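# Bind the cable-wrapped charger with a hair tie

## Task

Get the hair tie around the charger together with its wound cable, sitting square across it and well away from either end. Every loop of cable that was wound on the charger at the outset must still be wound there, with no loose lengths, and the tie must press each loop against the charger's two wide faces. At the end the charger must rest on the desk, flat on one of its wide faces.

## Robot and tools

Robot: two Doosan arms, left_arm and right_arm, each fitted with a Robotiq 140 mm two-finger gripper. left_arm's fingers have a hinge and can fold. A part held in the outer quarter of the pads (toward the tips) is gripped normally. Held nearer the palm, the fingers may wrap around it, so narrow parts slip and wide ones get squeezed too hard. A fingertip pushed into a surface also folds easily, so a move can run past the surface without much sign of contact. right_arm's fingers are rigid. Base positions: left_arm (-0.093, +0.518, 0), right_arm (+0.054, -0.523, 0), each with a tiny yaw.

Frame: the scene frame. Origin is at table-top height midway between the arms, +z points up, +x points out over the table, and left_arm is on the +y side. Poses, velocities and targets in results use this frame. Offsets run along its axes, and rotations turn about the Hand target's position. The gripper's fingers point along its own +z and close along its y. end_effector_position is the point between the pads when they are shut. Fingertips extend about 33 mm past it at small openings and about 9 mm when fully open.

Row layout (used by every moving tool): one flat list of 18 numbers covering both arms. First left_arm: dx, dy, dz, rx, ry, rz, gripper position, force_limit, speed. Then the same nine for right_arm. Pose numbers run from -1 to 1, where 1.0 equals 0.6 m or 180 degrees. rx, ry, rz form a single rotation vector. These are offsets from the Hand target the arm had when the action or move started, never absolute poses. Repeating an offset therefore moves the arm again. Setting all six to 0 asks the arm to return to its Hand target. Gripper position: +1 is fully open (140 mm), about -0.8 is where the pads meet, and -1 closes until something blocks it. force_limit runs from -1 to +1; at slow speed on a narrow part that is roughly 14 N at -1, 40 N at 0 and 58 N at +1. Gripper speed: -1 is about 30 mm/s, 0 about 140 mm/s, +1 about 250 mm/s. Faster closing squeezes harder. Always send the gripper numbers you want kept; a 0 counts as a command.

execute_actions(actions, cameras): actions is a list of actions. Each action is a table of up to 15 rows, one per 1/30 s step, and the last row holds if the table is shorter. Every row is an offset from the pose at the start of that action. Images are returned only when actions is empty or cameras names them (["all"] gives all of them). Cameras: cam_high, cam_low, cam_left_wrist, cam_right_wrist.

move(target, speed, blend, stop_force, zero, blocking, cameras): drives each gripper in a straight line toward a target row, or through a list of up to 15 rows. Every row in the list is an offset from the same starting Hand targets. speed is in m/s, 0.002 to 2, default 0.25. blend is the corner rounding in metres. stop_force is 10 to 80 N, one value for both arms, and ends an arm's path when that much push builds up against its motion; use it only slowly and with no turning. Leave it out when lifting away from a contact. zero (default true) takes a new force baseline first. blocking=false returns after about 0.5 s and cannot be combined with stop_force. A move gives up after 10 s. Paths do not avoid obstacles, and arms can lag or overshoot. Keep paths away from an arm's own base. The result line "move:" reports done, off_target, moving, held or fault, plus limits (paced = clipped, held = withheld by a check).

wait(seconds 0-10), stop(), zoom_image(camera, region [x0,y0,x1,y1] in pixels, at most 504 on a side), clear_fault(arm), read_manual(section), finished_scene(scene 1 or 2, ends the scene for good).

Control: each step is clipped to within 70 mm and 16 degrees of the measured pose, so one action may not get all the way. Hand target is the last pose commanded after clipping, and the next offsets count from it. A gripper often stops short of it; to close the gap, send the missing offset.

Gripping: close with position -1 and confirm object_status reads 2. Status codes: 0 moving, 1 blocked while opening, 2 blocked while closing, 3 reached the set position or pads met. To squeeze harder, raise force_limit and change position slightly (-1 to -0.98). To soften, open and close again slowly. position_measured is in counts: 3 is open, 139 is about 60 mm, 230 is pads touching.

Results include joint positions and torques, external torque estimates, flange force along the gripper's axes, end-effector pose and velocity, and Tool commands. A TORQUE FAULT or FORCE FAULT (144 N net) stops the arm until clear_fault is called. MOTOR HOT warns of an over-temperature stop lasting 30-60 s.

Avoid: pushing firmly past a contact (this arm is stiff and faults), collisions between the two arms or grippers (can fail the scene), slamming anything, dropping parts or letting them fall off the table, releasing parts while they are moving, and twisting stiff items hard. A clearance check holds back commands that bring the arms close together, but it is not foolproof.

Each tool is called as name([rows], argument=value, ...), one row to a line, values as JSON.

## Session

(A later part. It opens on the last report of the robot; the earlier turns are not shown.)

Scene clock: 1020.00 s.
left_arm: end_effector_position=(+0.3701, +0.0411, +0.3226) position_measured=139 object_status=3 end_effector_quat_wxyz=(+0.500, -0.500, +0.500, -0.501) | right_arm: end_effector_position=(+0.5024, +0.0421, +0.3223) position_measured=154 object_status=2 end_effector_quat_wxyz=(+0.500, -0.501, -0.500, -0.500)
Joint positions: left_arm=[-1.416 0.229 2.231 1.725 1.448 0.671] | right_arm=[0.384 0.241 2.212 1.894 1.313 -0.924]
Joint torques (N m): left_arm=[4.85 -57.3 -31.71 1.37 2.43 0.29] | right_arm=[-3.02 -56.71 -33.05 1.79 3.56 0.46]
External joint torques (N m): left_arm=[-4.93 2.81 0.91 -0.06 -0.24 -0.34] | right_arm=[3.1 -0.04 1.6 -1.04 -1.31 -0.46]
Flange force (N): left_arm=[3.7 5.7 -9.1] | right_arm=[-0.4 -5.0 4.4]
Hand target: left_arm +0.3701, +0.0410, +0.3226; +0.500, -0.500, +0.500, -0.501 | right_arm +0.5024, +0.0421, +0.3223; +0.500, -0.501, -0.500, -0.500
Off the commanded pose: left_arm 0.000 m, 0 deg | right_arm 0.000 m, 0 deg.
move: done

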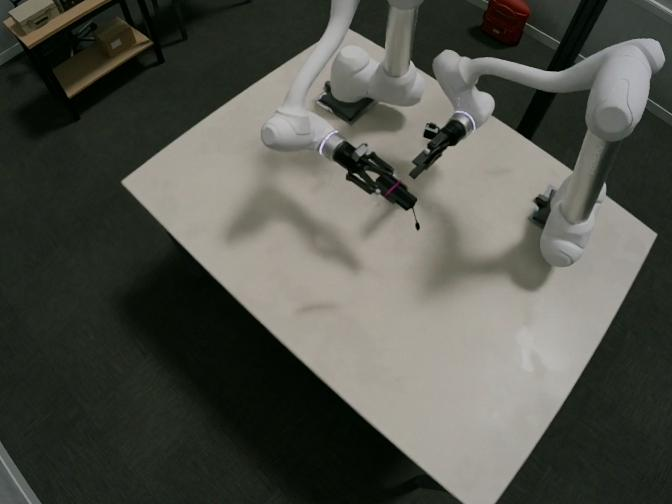

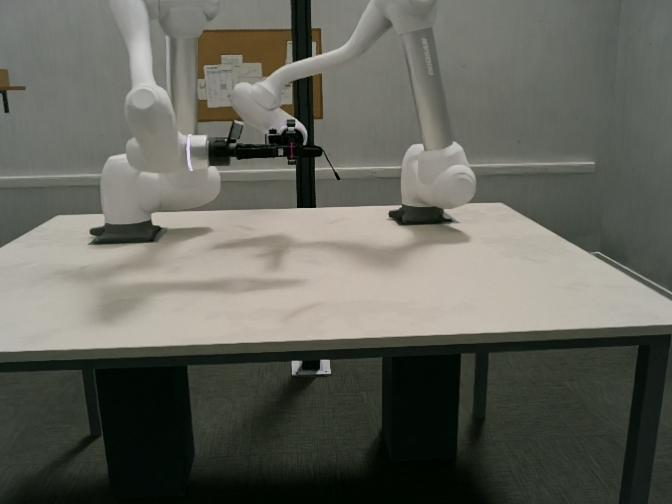

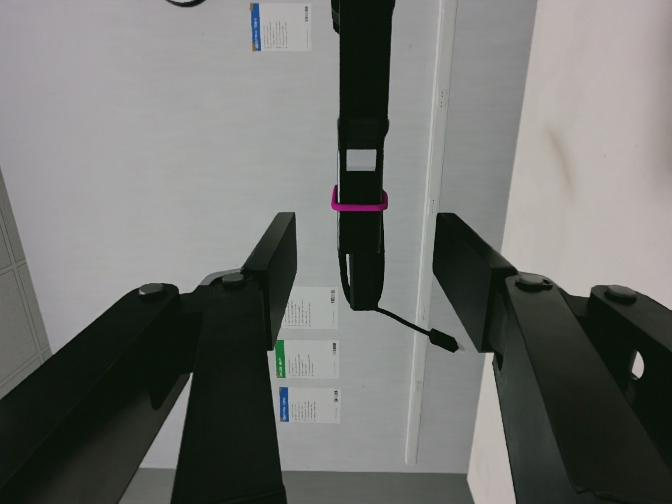

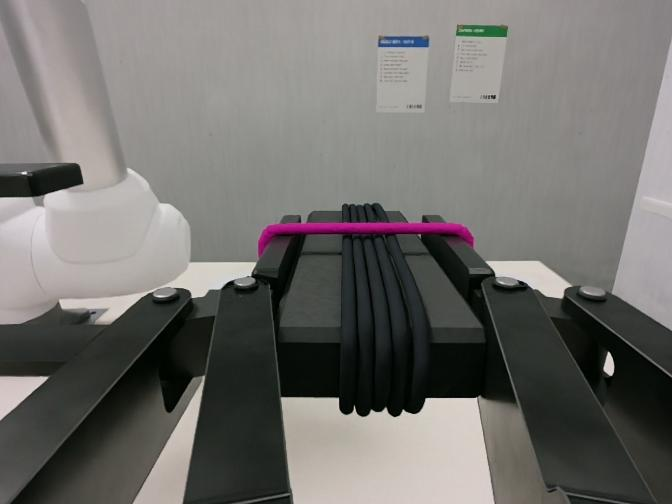

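move(target=[0.1823, -0.001, 0, 0, 0, 0, -0.08, 0.2, 0, 0, 0, 0, 0, 0, 0, -1, 0.2, -1], speed=0.08, cameras=["all"])

zoom_image(camera="cam_left_wrist", region=[200, 100, 540, 400])

zoom_image(camera="cam_right_wrist", region=[200, 160, 520, 400])

zoom_image(camera="cam_low", region=[235, 100, 345, 190])

Scene clock: 1030.30 s.
left_arm: end_effector_position=(+0.4794, +0.0404, +0.3226) position_measured=139 object_status=3 end_effector_quat_wxyz=(+0.500, -0.500, +0.500, -0.501) | right_arm: end_effector_position=(+0.5024, +0.0421, +0.3223) position_measured=154 object_status=2 end_effector_quat_wxyz=(+0.500, -0.501, -0.500, -0.500)
Joint positions: left_arm=[-1.213 0.28 2.158 1.884 1.316 0.662] | right_arm=[0.384 0.241 2.212 1.894 1.313 -0.924]
Joint torques (N m): left_arm=[4.77 -62.7 -32.64 0.84 2.5 0.31] | right_arm=[-3.14 -56.48 -33.1 1.8 3.53 0.45]
External joint torques (N m): left_arm=[-4.74 1.64 0.7 -0.05 -0.28 -0.36] | right_arm=[3.1 -0.11 1.66 -1.04 -1.29 -0.45]
Flange force (N): left_arm=[3.9 3.4 -7.6] | right_arm=[-0.4 -5.2 4.3]
Hand target: left_arm +0.4794, +0.0404, +0.3226; +0.500, -0.500, +0.500, -0.501 | right_arm +0.5024, +0.0421, +0.3223; +0.500, -0.501, -0.500, -0.500
Off the commanded pose: left_arm 0.000 m, 0 deg | right_arm 0.000 m, 0 deg.
move: done

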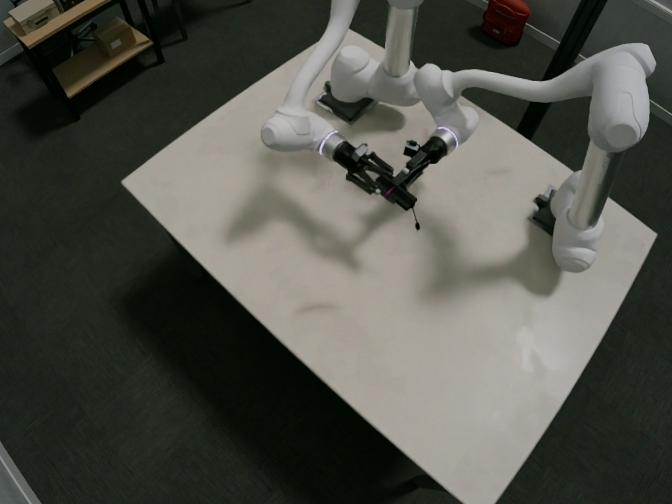

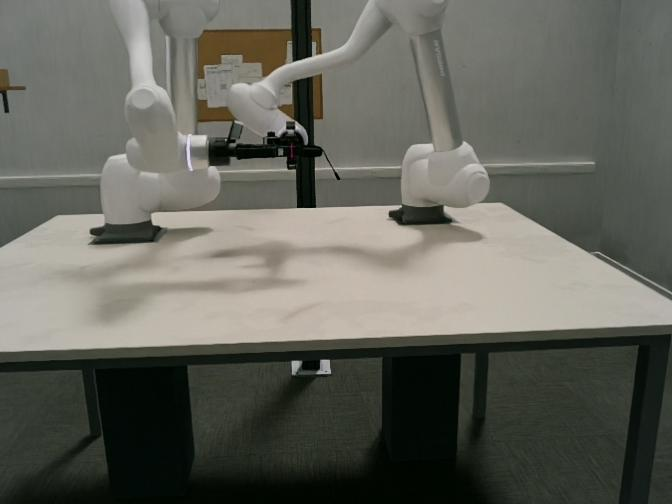

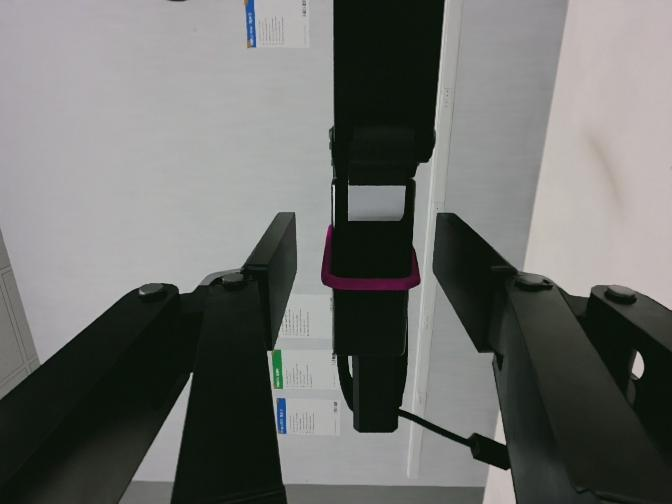

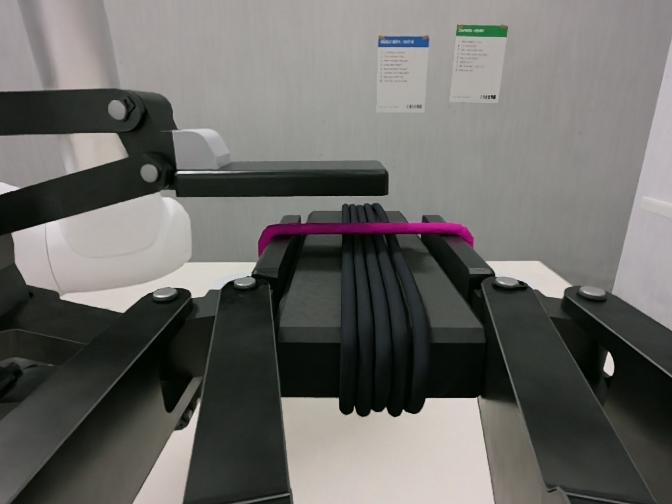

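Scaled by 1.482 from the camera's 672x504 image, which has a finer 960x720 frame.

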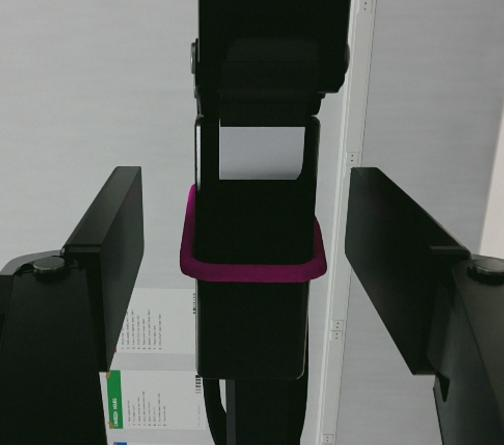

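Scaled by 1.575 from the camera's 672x504 image, which has a finer 960x720 frame.

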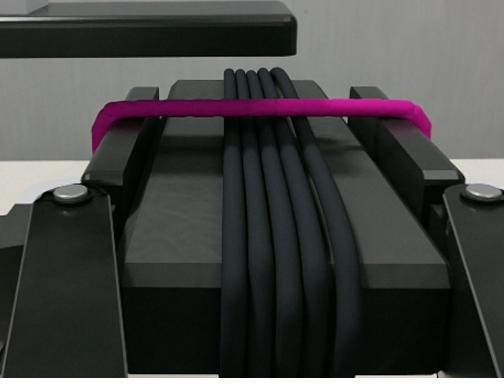

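Scaled by 4.582 from the camera's 672x504 image, which has a finer 960x720 frame.

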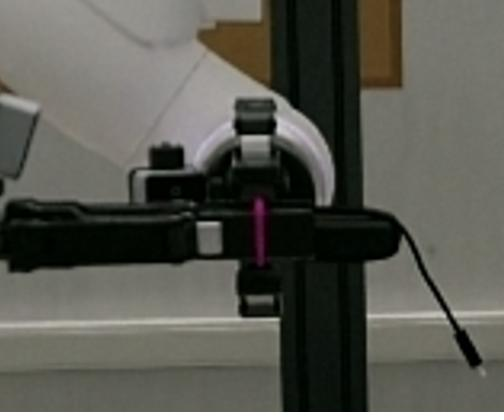

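move(target=[0, 0, 0, 0, 0, 0, -1, 0, -1, 0, 0, 0, 0, 0, 0, -1, 0.2, -1], speed=0.05)

wait(seconds=1.5, cameras=["cam_low", "cam_right_wrist", "cam_left_wrist"])

zoom_image(camera="cam_left_wrist", region=[200, 100, 540, 400])

zoom_image(camera="cam_right_wrist", region=[200, 160, 520, 400])

zoom_image(camera="cam_low", region=[255, 110, 345, 180])

Scene clock: 1041.23 s.
left_arm: end_effector_position=(+0.4795, +0.0404, +0.3225) position_measured=185 object_status=0 end_effector_quat_wxyz=(+0.500, -0.500, +0.500, -0.501) | right_arm: end_effector_position=(+0.5024, +0.0421, +0.3223) position_measured=154 object_status=2 end_effector_quat_wxyz=(+0.500, -0.501, -0.500, -0.500)
Joint positions: left_arm=[-1.212 0.28 2.158 1.884 1.316 0.662] | right_arm=[0.384 0.241 2.212 1.894 1.313 -0.924]
Joint torques (N m): left_arm=[3.5 -64.04 -33.15 1.27 3.08 0.29] | right_arm=[-4.91 -54.97 -33.13 2.12 2.48 0.62]
External joint torques (N m): left_arm=[-3.67 2.94 1.28 -0.45 -0.86 -0.34] | right_arm=[5.01 -1.61 1.69 -1.38 -0.23 -0.62]
Flange force (N): left_arm=[3.7 5.0 -5.3] | right_arm=[1.1 -7.9 5.1]
Hand target: left_arm +0.4794, +0.0404, +0.3226; +0.500, -0.500, +0.500, -0.501 | right_arm +0.5024, +0.0421, +0.3223; +0.500, -0.501, -0.500, -0.500
Off the commanded pose: left_arm 0.000 m, 0 deg | right_arm 0.000 m, 0 deg.
move: done

Scene clock: 1042.73 s.
left_arm: end_effector_position=(+0.4795, +0.0404, +0.3226) position_measured=185 object_status=2 end_effector_quat_wxyz=(+0.500, -0.500, +0.500, -0.501) | right_arm: end_effector_position=(+0.5024, +0.0421, +0.3223) position_measured=154 object_status=2 end_effector_quat_wxyz=(+0.500, -0.501, -0.500, -0.500)
Joint positions: left_arm=[-1.212 0.28 2.158 1.884 1.316 0.662] | right_arm=[0.384 0.241 2.212 1.894 1.313 -0.924]
Joint torques (N m): left_arm=[3.81 -64.6 -33.27 1.27 3.4 0.37] | right_arm=[-4.94 -54.73 -32.94 2.04 2.37 0.56]
External joint torques (N m): left_arm=[-3.71 3.55 1.39 -0.49 -1.18 -0.42] | right_arm=[4.74 -1.72 1.55 -1.26 -0.14 -0.57]
Flange force (N): left_arm=[4.1 5.9 -4.8] | right_arm=[1.3 -7.6 4.7]
Hand target: left_arm +0.4794, +0.0404, +0.3226; +0.500, -0.500, +0.500, -0.501 | right_arm +0.5024, +0.0421, +0.3223; +0.500, -0.501, -0.500, -0.500
Tool commands: left_gripper/position=-1.0 left_gripper/force_limit=+0.0 left_gripper/speed=-1.0 right_gripper/position=-1.0 right_gripper/force_limit=+0.2 right_gripper/speed=-1.0
Off the commanded pose: left_arm 0.000 m, 0 deg | right_arm 0.000 m, 0 deg.
wait: 1.50 s; at rest by 0.17 s
Images, in order (width x height): cam_low 672x504, cam_left_wrist 672x504, cam_right_wrist 672x504.

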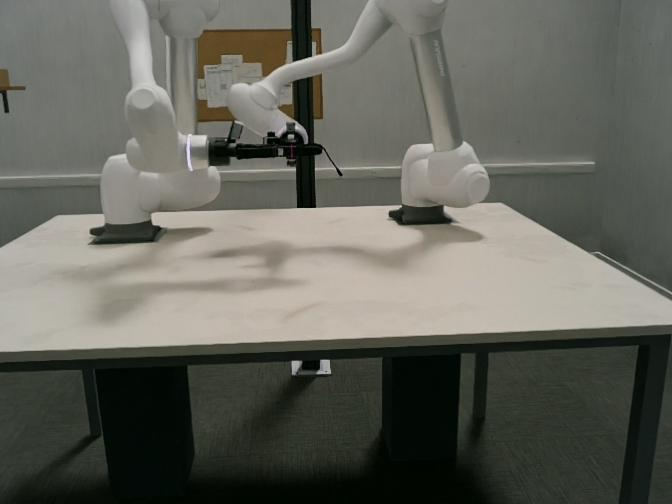

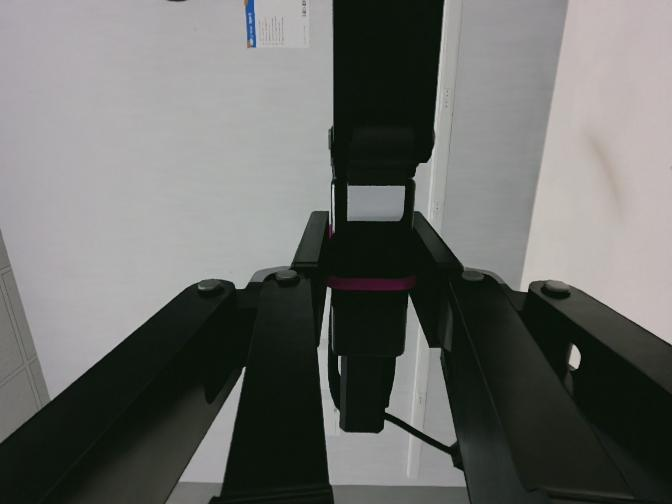

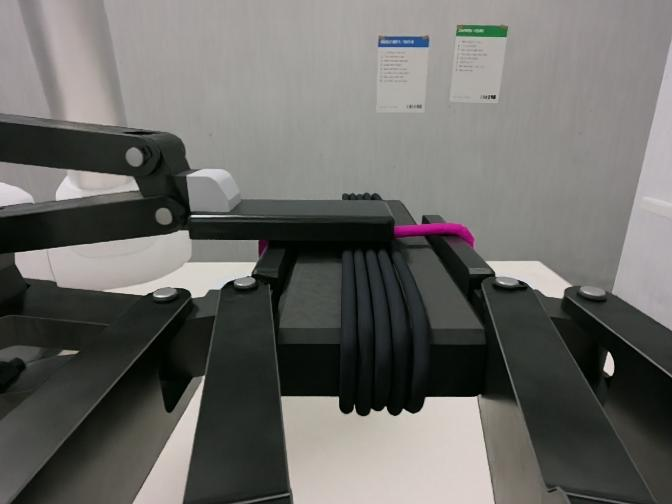

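Scaled by 1.482 from the camera's 672x504 image, which has a finer 960x720 frame.

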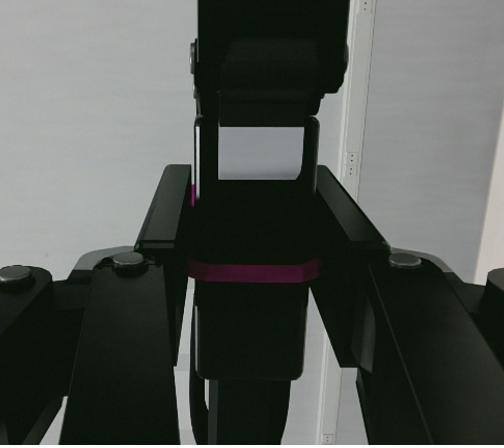

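Scaled by 1.575 from the camera's 672x504 image, which has a finer 960x720 frame.

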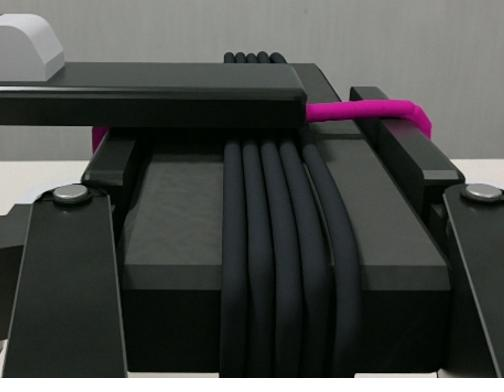

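Scaled by 5.600 from the camera's 672x504 image, which has a finer 960x720 frame.

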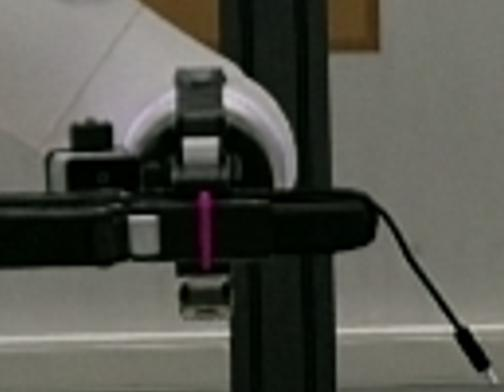

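move(target=[0, 0, 0, 0, 0, 0, -1, 0, -1, 0, 0, 0, 0, 0, 0, -0.14, 0.3, -1], speed=0.05)

wait(seconds=1, cameras=["cam_low", "cam_right_wrist", "cam_left_wrist"])

zoom_image(camera="cam_left_wrist", region=[200, 100, 540, 400])

zoom_image(camera="cam_right_wrist", region=[200, 160, 520, 400])

Scene clock: 1060.97 s.
left_arm: end_effector_position=(+0.4795, +0.0404, +0.3226) position_measured=185 object_status=2 end_effector_quat_wxyz=(+0.500, -0.500, +0.500, -0.501) | right_arm: end_effector_position=(+0.5024, +0.0421, +0.3223) position_measured=146 object_status=0 end_effector_quat_wxyz=(+0.500, -0.501, -0.500, -0.500)
Joint positions: left_arm=[-1.212 0.28 2.158 1.884 1.316 0.662] | right_arm=[0.384 0.241 2.212 1.894 1.313 -0.924]
Joint torques (N m): left_arm=[11.35 -62.89 -34.72 0.79 3.2 0.3] | right_arm=[3.37 -58.01 -27.05 -1.66 5.56 0.51]
External joint torques (N m): left_arm=[-11.49 1.78 2.72 0.02 -0.98 -0.35] | right_arm=[-3.49 1.54 -4.37 2.43 -3.33 -0.51]
Flange force (N): left_arm=[5.4 4.3 -19.9] | right_arm=[0.2 8.3 5.7]
Hand target: left_arm +0.4794, +0.0404, +0.3226; +0.500, -0.500, +0.500, -0.501 | right_arm +0.5024, +0.0421, +0.3223; +0.500, -0.501, -0.500, -0.500
Off the commanded pose: left_arm 0.000 m, 0 deg | right_arm 0.000 m, 0 deg.
move: done

Scene clock: 1061.97 s.
left_arm: end_effector_position=(+0.4795, +0.0404, +0.3226) position_measured=185 object_status=2 end_effector_quat_wxyz=(+0.500, -0.500, +0.500, -0.501) | right_arm: end_effector_position=(+0.5024, +0.0421, +0.3223) position_measured=146 object_status=3 end_effector_quat_wxyz=(+0.500, -0.501, -0.500, -0.500)
Joint positions: left_arm=[-1.212 0.28 2.158 1.884 1.316 0.662] | right_arm=[0.384 0.241 2.212 1.894 1.313 -0.924]
Joint torques (N m): left_arm=[11.29 -62.89 -34.35 0.58 3.12 0.33] | right_arm=[3.01 -58.14 -27.38 -1.42 5.6 0.56]
External joint torques (N m): left_arm=[-11.49 2.05 2.43 0.23 -0.91 -0.37] | right_arm=[-2.88 1.52 -4.02 2.16 -3.35 -0.56]
Flange force (N): left_arm=[6.0 4.7 -19.3] | right_arm=[0.1 7.4 6.1]
Hand target: left_arm +0.4794, +0.0404, +0.3226; +0.500, -0.500, +0.500, -0.501 | right_arm +0.5024, +0.0421, +0.3223; +0.500, -0.501, -0.500, -0.500
Tool commands: left_gripper/position=-1.0 left_gripper/force_limit=+0.0 left_gripper/speed=-1.0 right_gripper/position=-0.14 right_gripper/force_limit=+0.3 right_gripper/speed=-1.0
Off the commanded pose: left_arm 0.000 m, 0 deg | right_arm 0.000 m, 0 deg.
wait: 1.00 s; at rest by 0.17 s
Images, in order (width x height): cam_low 672x504, cam_left_wrist 672x504, cam_right_wrist 672x504.

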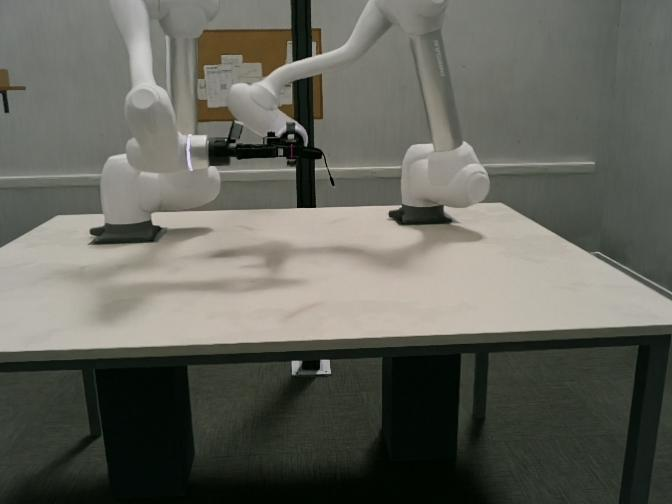

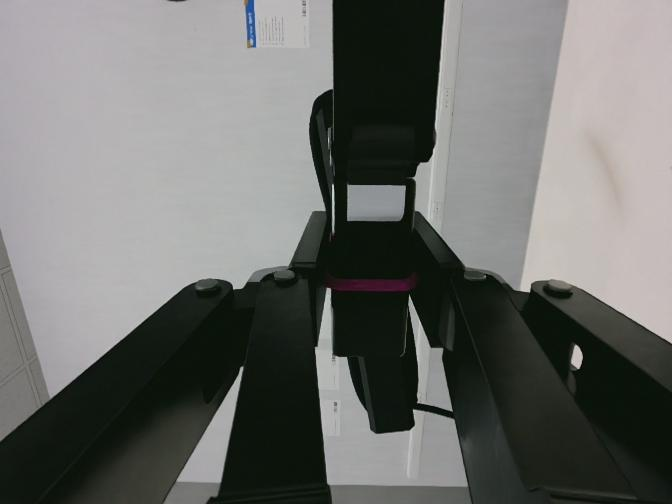

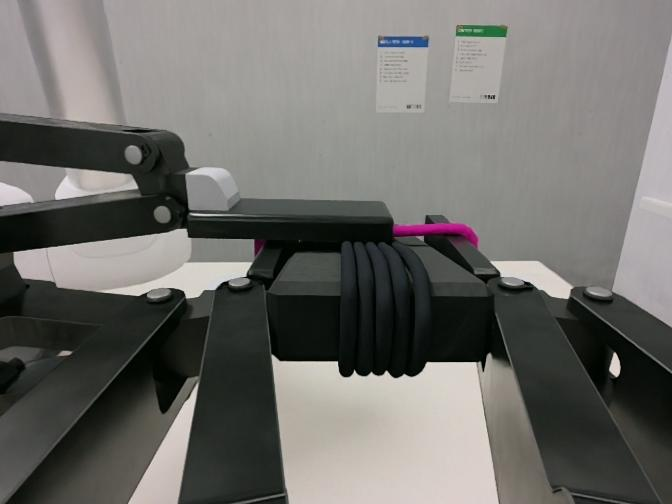

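Scaled by 1.482 from the camera's 672x504 image, which has a finer 960x720 frame.

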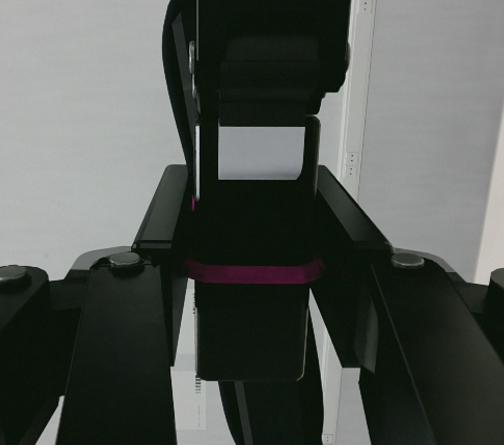

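Scaled by 1.575 from the camera's 672x504 image, which has a finer 960x720 frame.

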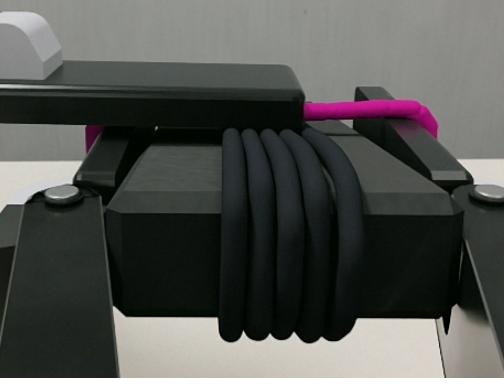

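move(target=[0, 0, 0, 0, 0, 0, -1, 0, -1, 0, -0.04, 0, 0, 0, 0, -0.14, 0.3, -1], speed=0.02, cameras=["cam_low", "cam_right_wrist", "cam_left_wrist"])

zoom_image(camera="cam_left_wrist", region=[200, 100, 540, 400])

zoom_image(camera="cam_right_wrist", region=[200, 160, 520, 400])

Scene clock: 1095.43 s.
left_arm: end_effector_position=(+0.4794, +0.0404, +0.3226) position_measured=185 object_status=2 end_effector_quat_wxyz=(+0.500, -0.500, +0.500, -0.501) | right_arm: end_effector_position=(+0.5024, +0.0181, +0.3223) position_measured=146 object_status=3 end_effector_quat_wxyz=(+0.500, -0.501, -0.500, -0.500)
Joint positions: left_arm=[-1.212 0.28 2.158 1.884 1.316 0.662] | right_arm=[0.339 0.228 2.231 1.859 1.342 -0.921]
Joint torques (N m): left_arm=[13.06 -63.29 -33.68 0.01 3.84 0.28] | right_arm=[1.43 -56.18 -26.77 -1.45 5.49 0.49]
External joint torques (N m): left_arm=[-13.02 2.38 1.84 0.78 -1.62 -0.32] | right_arm=[-1.46 1.46 -4.35 2.33 -3.25 -0.49]
Flange force (N): left_arm=[7.9 4.6 -19.7] | right_arm=[0.2 7.0 8.8]
Hand target: left_arm +0.4794, +0.0404, +0.3226; +0.500, -0.500, +0.500, -0.501 | right_arm +0.5024, +0.0181, +0.3223; +0.500, -0.501, -0.500, -0.500
Off the commanded pose: left_arm 0.000 m, 0 deg | right_arm 0.000 m, 0 deg.
move: done
Images, in order (width x height): cam_low 672x504, cam_left_wrist 672x504, cam_right_wrist 672x504.

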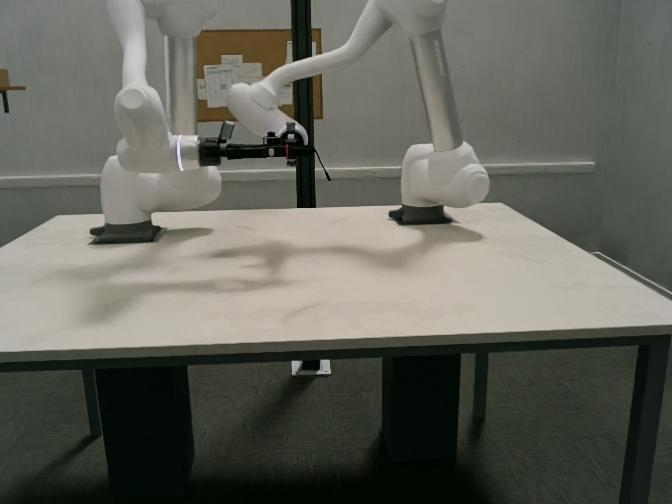

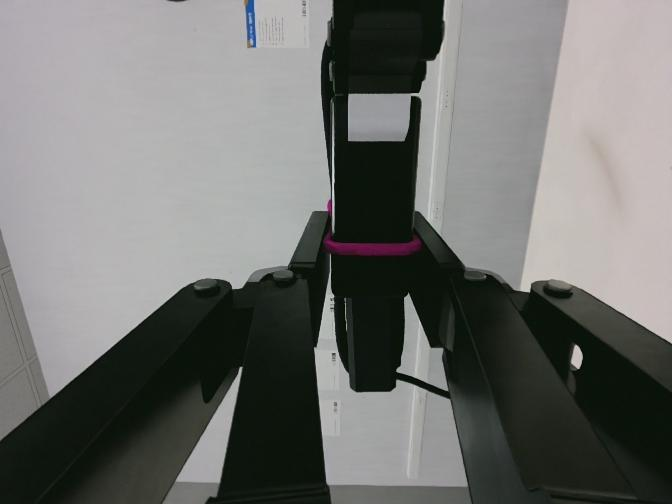

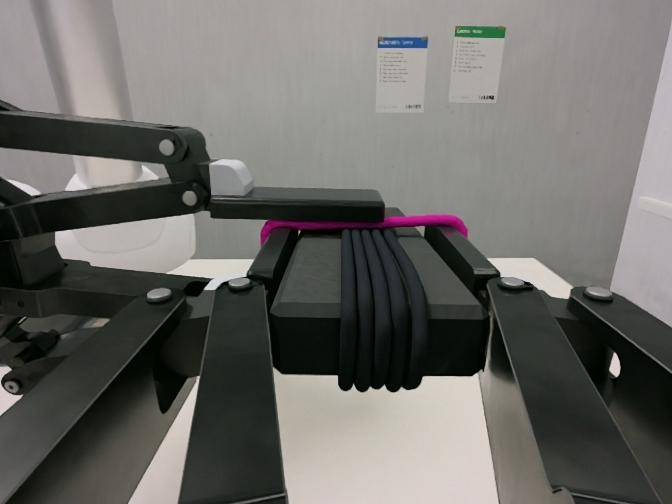

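Scaled by 1.482 from the camera's 672x504 image, which has a finer 960x720 frame.

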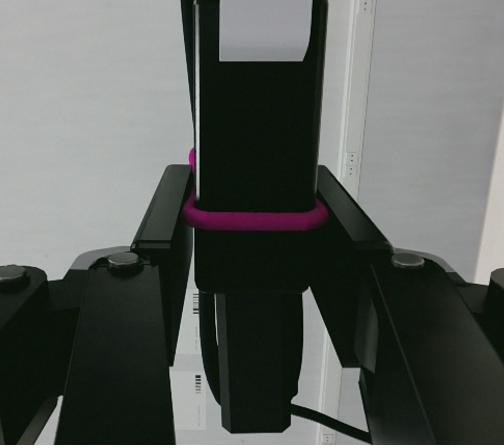

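Scaled by 1.575 from the camera's 672x504 image, which has a finer 960x720 frame.

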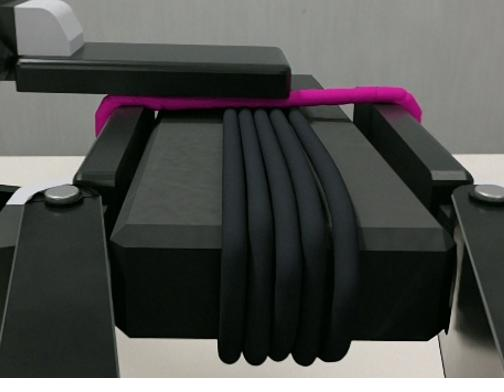

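move(target=[0, 0, 0, 0, 0, 0, -1, 0, -1, 0, 0, 0, 0, 0, 0, -1, 0.2, -1], speed=0.05)

wait(seconds=1.5, cameras=["cam_high", "cam_low", "cam_right_wrist", "cam_left_wrist"])

zoom_image(camera="cam_left_wrist", region=[200, 100, 540, 440])

zoom_image(camera="cam_right_wrist", region=[200, 160, 520, 400])

zoom_image(camera="cam_low", region=[235, 110, 345, 190])

Scene clock: 1140.53 s.
left_arm: end_effector_position=(+0.4794, +0.0404, +0.3226) position_measured=185 object_status=2 end_effector_quat_wxyz=(+0.500, -0.500, +0.500, -0.501) | right_arm: end_effector_position=(+0.5023, +0.0180, +0.3223) position_measured=155 object_status=0 end_effector_quat_wxyz=(+0.500, -0.501, -0.500, -0.500)
Joint positions: left_arm=[-1.212 0.28 2.158 1.884 1.316 0.662] | right_arm=[0.339 0.228 2.231 1.859 1.342 -0.921]
Joint torques (N m): left_arm=[0.97 -65.66 -34.26 2.05 3.2 0.25] | right_arm=[-5.9 -51.52 -33.77 2.86 1.07 0.4]
External joint torques (N m): left_arm=[-1 4.93 2.34 -1.26 -0.98 -0.3] | right_arm=[5.92 -3.48 2.59 -1.99 1.17 -0.4]
Flange force (N): left_arm=[2.8 8.0 -1.4] | right_arm=[3.3 -11.1 3.0]
Hand target: left_arm +0.4794, +0.0404, +0.3226; +0.500, -0.500, +0.500, -0.501 | right_arm +0.5024, +0.0181, +0.3223; +0.500, -0.501, -0.500, -0.500
Off the commanded pose: left_arm 0.000 m, 0 deg | right_arm 0.000 m, 0 deg.
move: done

Scene clock: 1142.03 s.
left_arm: end_effector_position=(+0.4794, +0.0404, +0.3226) position_measured=185 object_status=2 end_effector_quat_wxyz=(+0.500, -0.500, +0.500, -0.501) | right_arm: end_effector_position=(+0.5024, +0.0181, +0.3223) position_measured=155 object_status=2 end_effector_quat_wxyz=(+0.500, -0.501, -0.500, -0.500)
Joint positions: left_arm=[-1.212 0.28 2.158 1.884 1.316 0.662] | right_arm=[0.339 0.228 2.231 1.859 1.342 -0.921]
Joint torques (N m): left_arm=[0.18 -65.75 -34.28 2.13 3.21 0.27] | right_arm=[-6.57 -51.63 -34.05 3.04 0.98 0.4]
External joint torques (N m): left_arm=[-0.21 4.69 2.28 -1.33 -0.99 -0.32] | right_arm=[6.62 -3.35 2.9 -2.17 1.26 -0.4]
Flange force (N): left_arm=[2.1 7.6 -0.2] | right_arm=[2.9 -11.8 3.8]
Hand target: left_arm +0.4794, +0.0404, +0.3226; +0.500, -0.500, +0.500, -0.501 | right_arm +0.5024, +0.0181, +0.3223; +0.500, -0.501, -0.500, -0.500
Tool commands: left_gripper/position=-1.0 left_gripper/force_limit=+0.0 left_gripper/speed=-1.0 right_gripper/position=-1.0 right_gripper/force_limit=+0.2 right_gripper/speed=-1.0
Off the commanded pose: left_arm 0.000 m, 0 deg | right_arm 0.000 m, 0 deg.
wait: 1.50 s; at rest by 0.17 s

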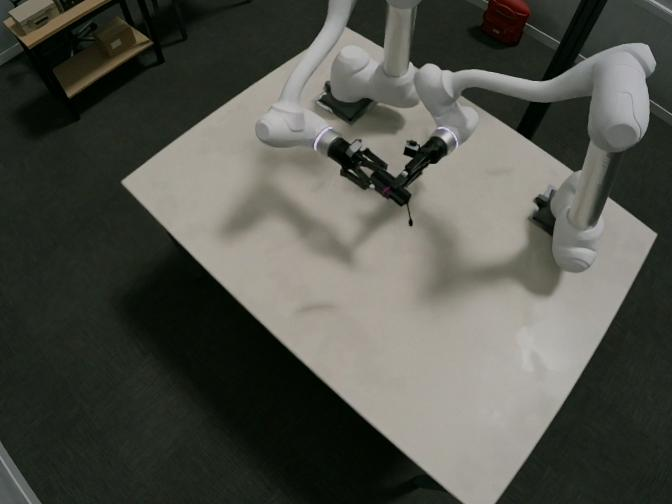

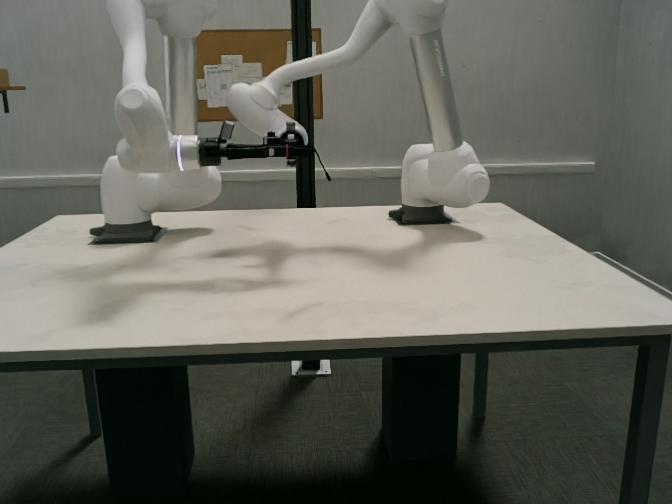

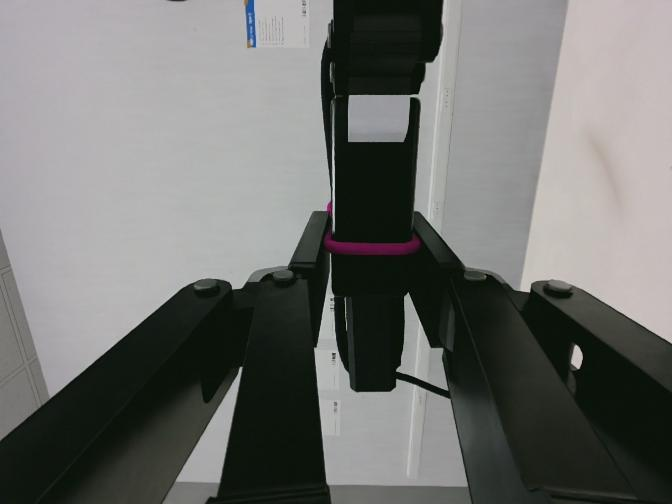

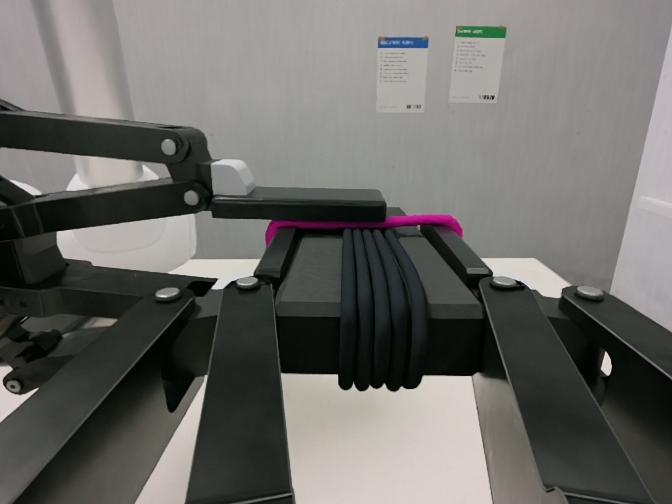

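Scaled by 1.482 from the camera's 672x504 image, which has a finer 960x720 frame.

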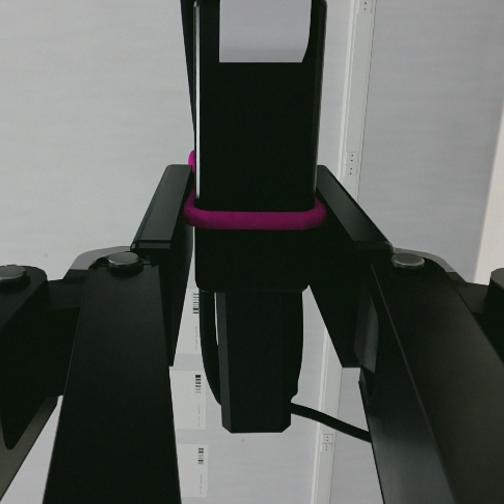

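Scaled by 1.575 from the camera's 672x504 image, which has a finer 960x720 frame.

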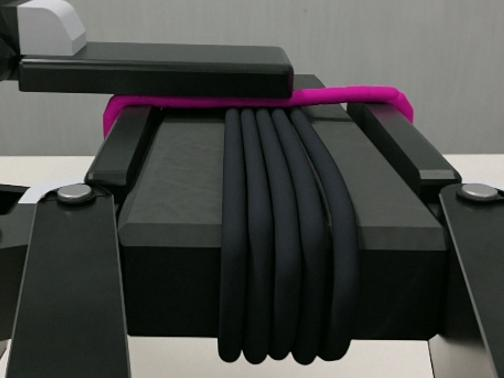

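Scaled by 4.582 from the camera's 672x504 image, which has a finer 960x720 frame.

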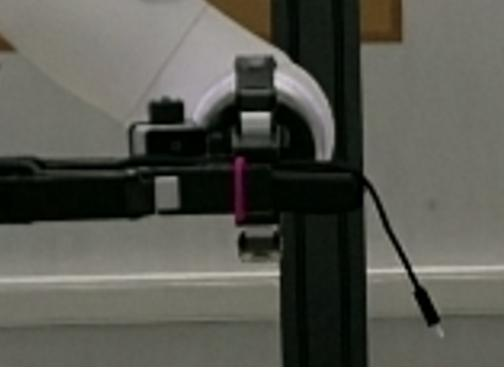

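execute_actions(actions=[])

Scene clock: 1172.70 s.
left_arm: end_effector_position=(+0.4794, +0.0404, +0.3226) position_measured=185 object_status=2 end_effector_quat_wxyz=(+0.500, -0.500, +0.500, -0.501) | right_arm: end_effector_position=(+0.5024, +0.0181, +0.3223) position_measured=155 object_status=2 end_effector_quat_wxyz=(+0.500, -0.501, -0.500, -0.500)
Joint positions: left_arm=[-1.212 0.28 2.158 1.884 1.316 0.662] | right_arm=[0.339 0.228 2.231 1.859 1.342 -0.921]
Joint velocities: within noise
Joint torques (N m): left_arm=[1.03 -65.45 -33.9 1.99 3.26 0.35] | right_arm=[-6.38 -51.8 -34.05 2.97 1.04 0.38]
External joint torques (N m): left_arm=[-1.22 4.35 2.12 -1.18 -1.04 -0.4] | right_arm=[6.39 -2.96 2.9 -2.1 1.2 -0.38]
Flange force (N): left_arm=[2.6 7.2 -1.8] | right_arm=[2.4 -11.2 3.7]
Hand target: left_arm +0.4794, +0.0404, +0.3226; +0.500, -0.500, +0.500, -0.501 | right_arm +0.5024, +0.0181, +0.3223; +0.500, -0.501, -0.500, -0.500
Tool commands: left_gripper/position=-1.0 left_gripper/force_limit=+0.0 left_gripper/speed=-1.0 right_gripper/position=-1.0 right_gripper/force_limit=+0.2 right_gripper/speed=-1.0
Off the commanded pose: left_arm 0.000 m, 0 deg | right_arm 0.000 m, 0 deg.

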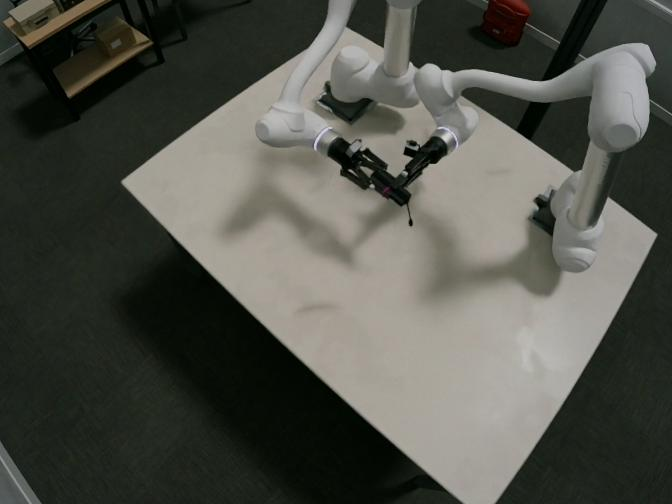

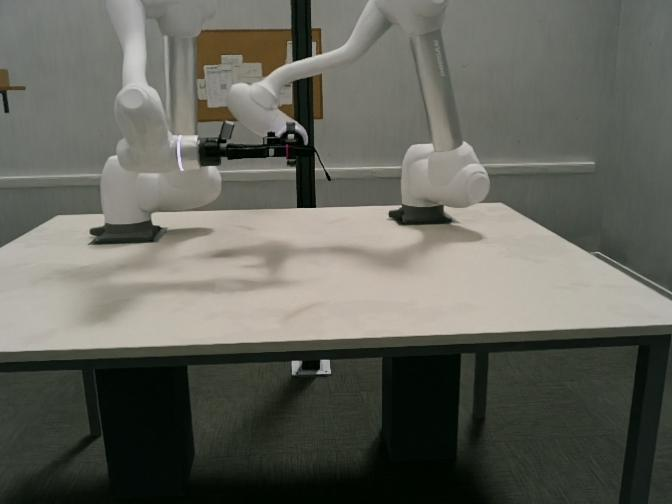

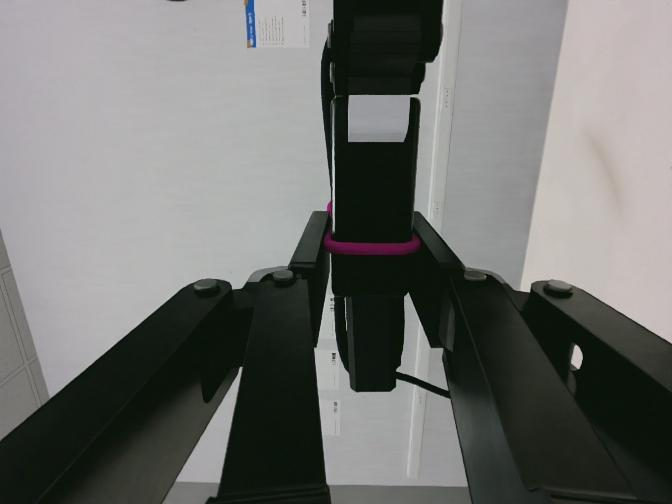

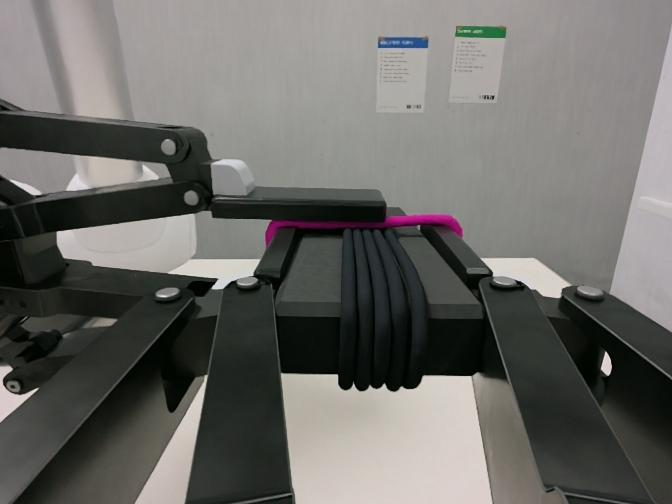

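zoom_image(camera="cam_left_wrist", region=[250, 150, 500, 410])

zoom_image(camera="cam_right_wrist", region=[180, 150, 560, 410])

Scaled by 1.938 from the camera's 672x504 image, which has a finer 960x720 frame.

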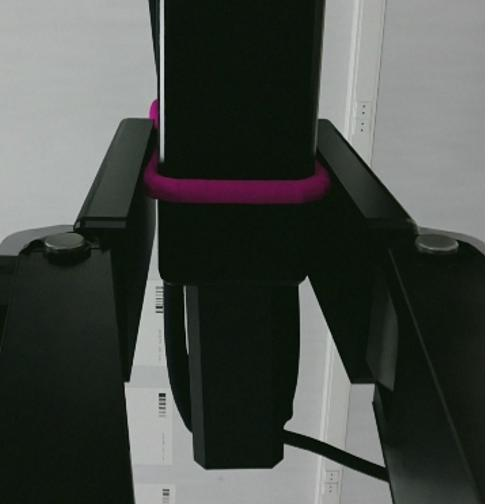

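Scaled by 1.326 from the camera's 672x504 image, which has a finer 960x720 frame.

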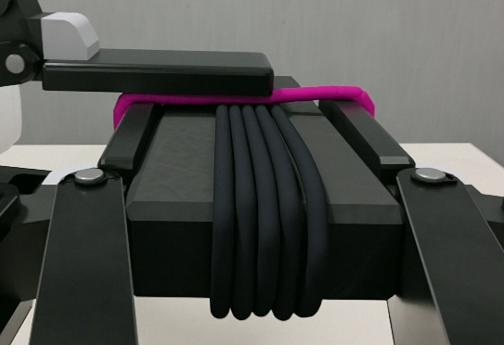

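move([
  [0,0,0,0,0,0,-0.08,0.3,-0.5,0,0,0,0,0,0,-1,0.2,-1],
  [0.02,-0.05,0,0,0,0,-0.08,0.3,-0.5,0,0,0,0,0,0,-1,0.2,-1],
], speed=0.06, cameras=["cam_left_wrist","cam_right_wrist"])

Scene clock: 1214.70 s.
left_arm: end_effector_position=(+0.4914, +0.0104, +0.3226) position_measured=139 object_status=3 end_effector_quat_wxyz=(+0.500, -0.500, +0.500, -0.501) | right_arm: end_effector_position=(+0.5024, +0.0181, +0.3223) position_measured=155 object_status=2 end_effector_quat_wxyz=(+0.500, -0.501, -0.500, -0.500)
Joint positions: left_arm=[-1.214 0.32 2.098 1.878 1.311 0.682] | right_arm=[0.339 0.228 2.231 1.859 1.342 -0.921]
Joint torques (N m): left_arm=[4.53 -66.94 -32.82 0.85 2.37 0.28] | right_arm=[-3.04 -55.02 -32.76 1.85 3.5 0.46]
External joint torques (N m): left_arm=[-4.48 1.04 0.14 -0.02 -0.19 -0.33] | right_arm=[3.08 0.07 1.59 -0.99 -1.26 -0.46]
Flange force (N): left_arm=[3.7 2.1 -6.7] | right_arm=[-0.8 -4.7 4.8]
Hand target: left_arm +0.4914, +0.0104, +0.3226; +0.500, -0.500, +0.500, -0.501 | right_arm +0.5024, +0.0181, +0.3223; +0.500, -0.501, -0.500, -0.500
Off the commanded pose: left_arm 0.000 m, 0 deg | right_arm 0.000 m, 0 deg.
move: done
Images, in order (width x height): cam_left_wrist 672x504, cam_right_wrist 672x504.

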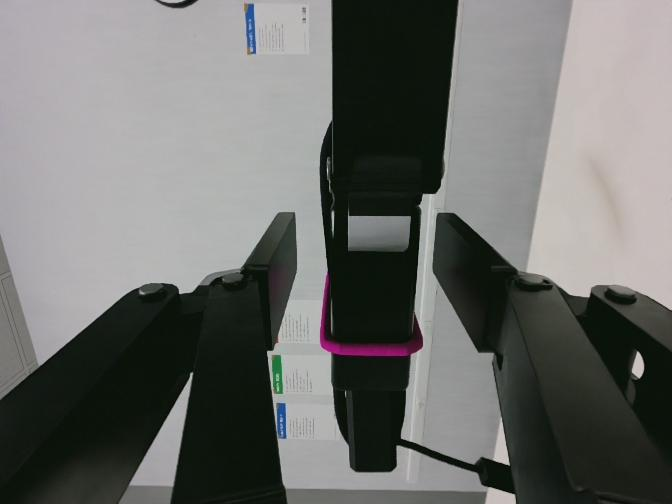

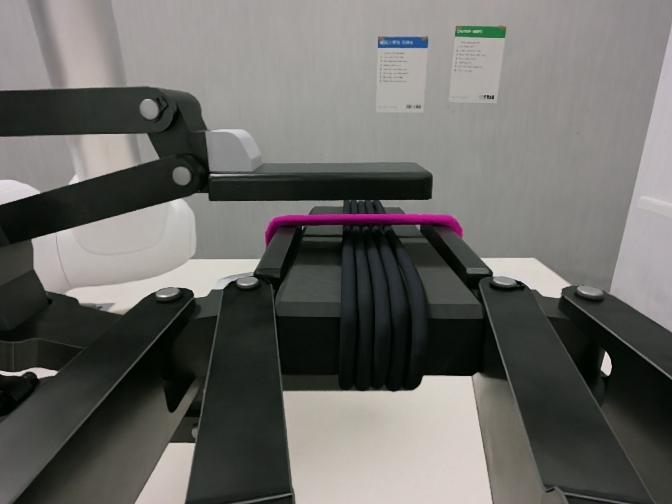

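move([
  [0,0,0,0,0,0,-0.42,0.0,-1,0,0,0,0,0,0,-1,0.2,-1],
  [0,0.02,0,0,0,0,-0.42,0.0,-1,0,0,0,0,0,0,-1,0.2,-1],
], speed=0.02, cameras=["cam_left_wrist","cam_right_wrist"])

Scene clock: 1222.87 s.
left_arm: end_effector_position=(+0.4914, +0.0224, +0.3225) position_measured=182 object_status=3 end_effector_quat_wxyz=(+0.500, -0.500, +0.500, -0.501) | right_arm: end_effector_position=(+0.5024, +0.0181, +0.3223) position_measured=155 object_status=2 end_effector_quat_wxyz=(+0.500, -0.501, -0.500, -0.500)
Joint positions: left_arm=[-1.205 0.307 2.118 1.886 1.307 0.673] | right_arm=[0.339 0.228 2.231 1.859 1.342 -0.921]
Joint torques (N m): left_arm=[5.4 -67.02 -31.77 0.24 3.38 0.38] | right_arm=[-5.28 -54.49 -32.81 2.36 3.02 0.59]
External joint torques (N m): left_arm=[-5.23 2.95 -0.6 0.54 -1.18 -0.43] | right_arm=[5.34 -0.23 1.71 -1.51 -0.79 -0.59]
Flange force (N): left_arm=[7.0 4.3 -4.5] | right_arm=[-0.7 -6.5 7.5]
Hand target: left_arm +0.4914, +0.0224, +0.3226; +0.500, -0.500, +0.500, -0.501 | right_arm +0.5024, +0.0181, +0.3223; +0.500, -0.501, -0.500, -0.500
Off the commanded pose: left_arm 0.000 m, 0 deg | right_arm 0.000 m, 0 deg.
move: done
Images, in order (width x height): cam_left_wrist 672x504, cam_right_wrist 672x504.

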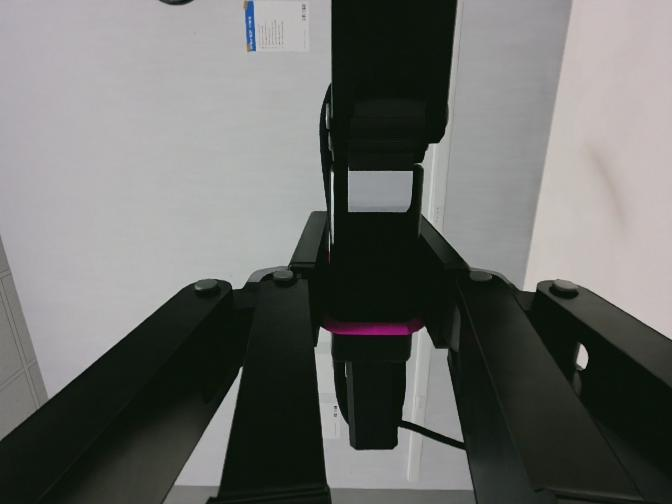

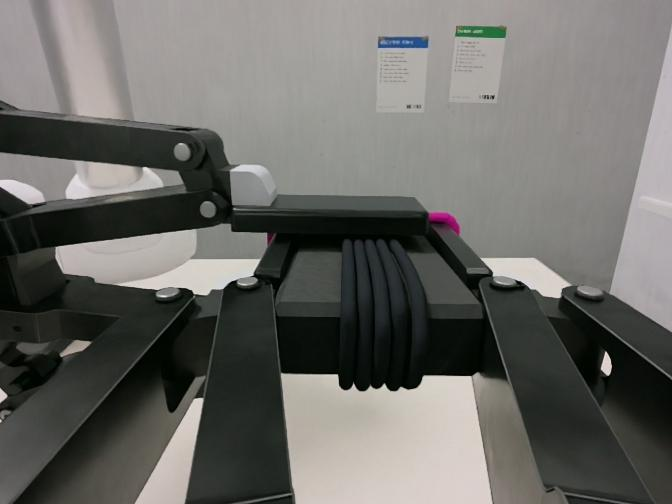

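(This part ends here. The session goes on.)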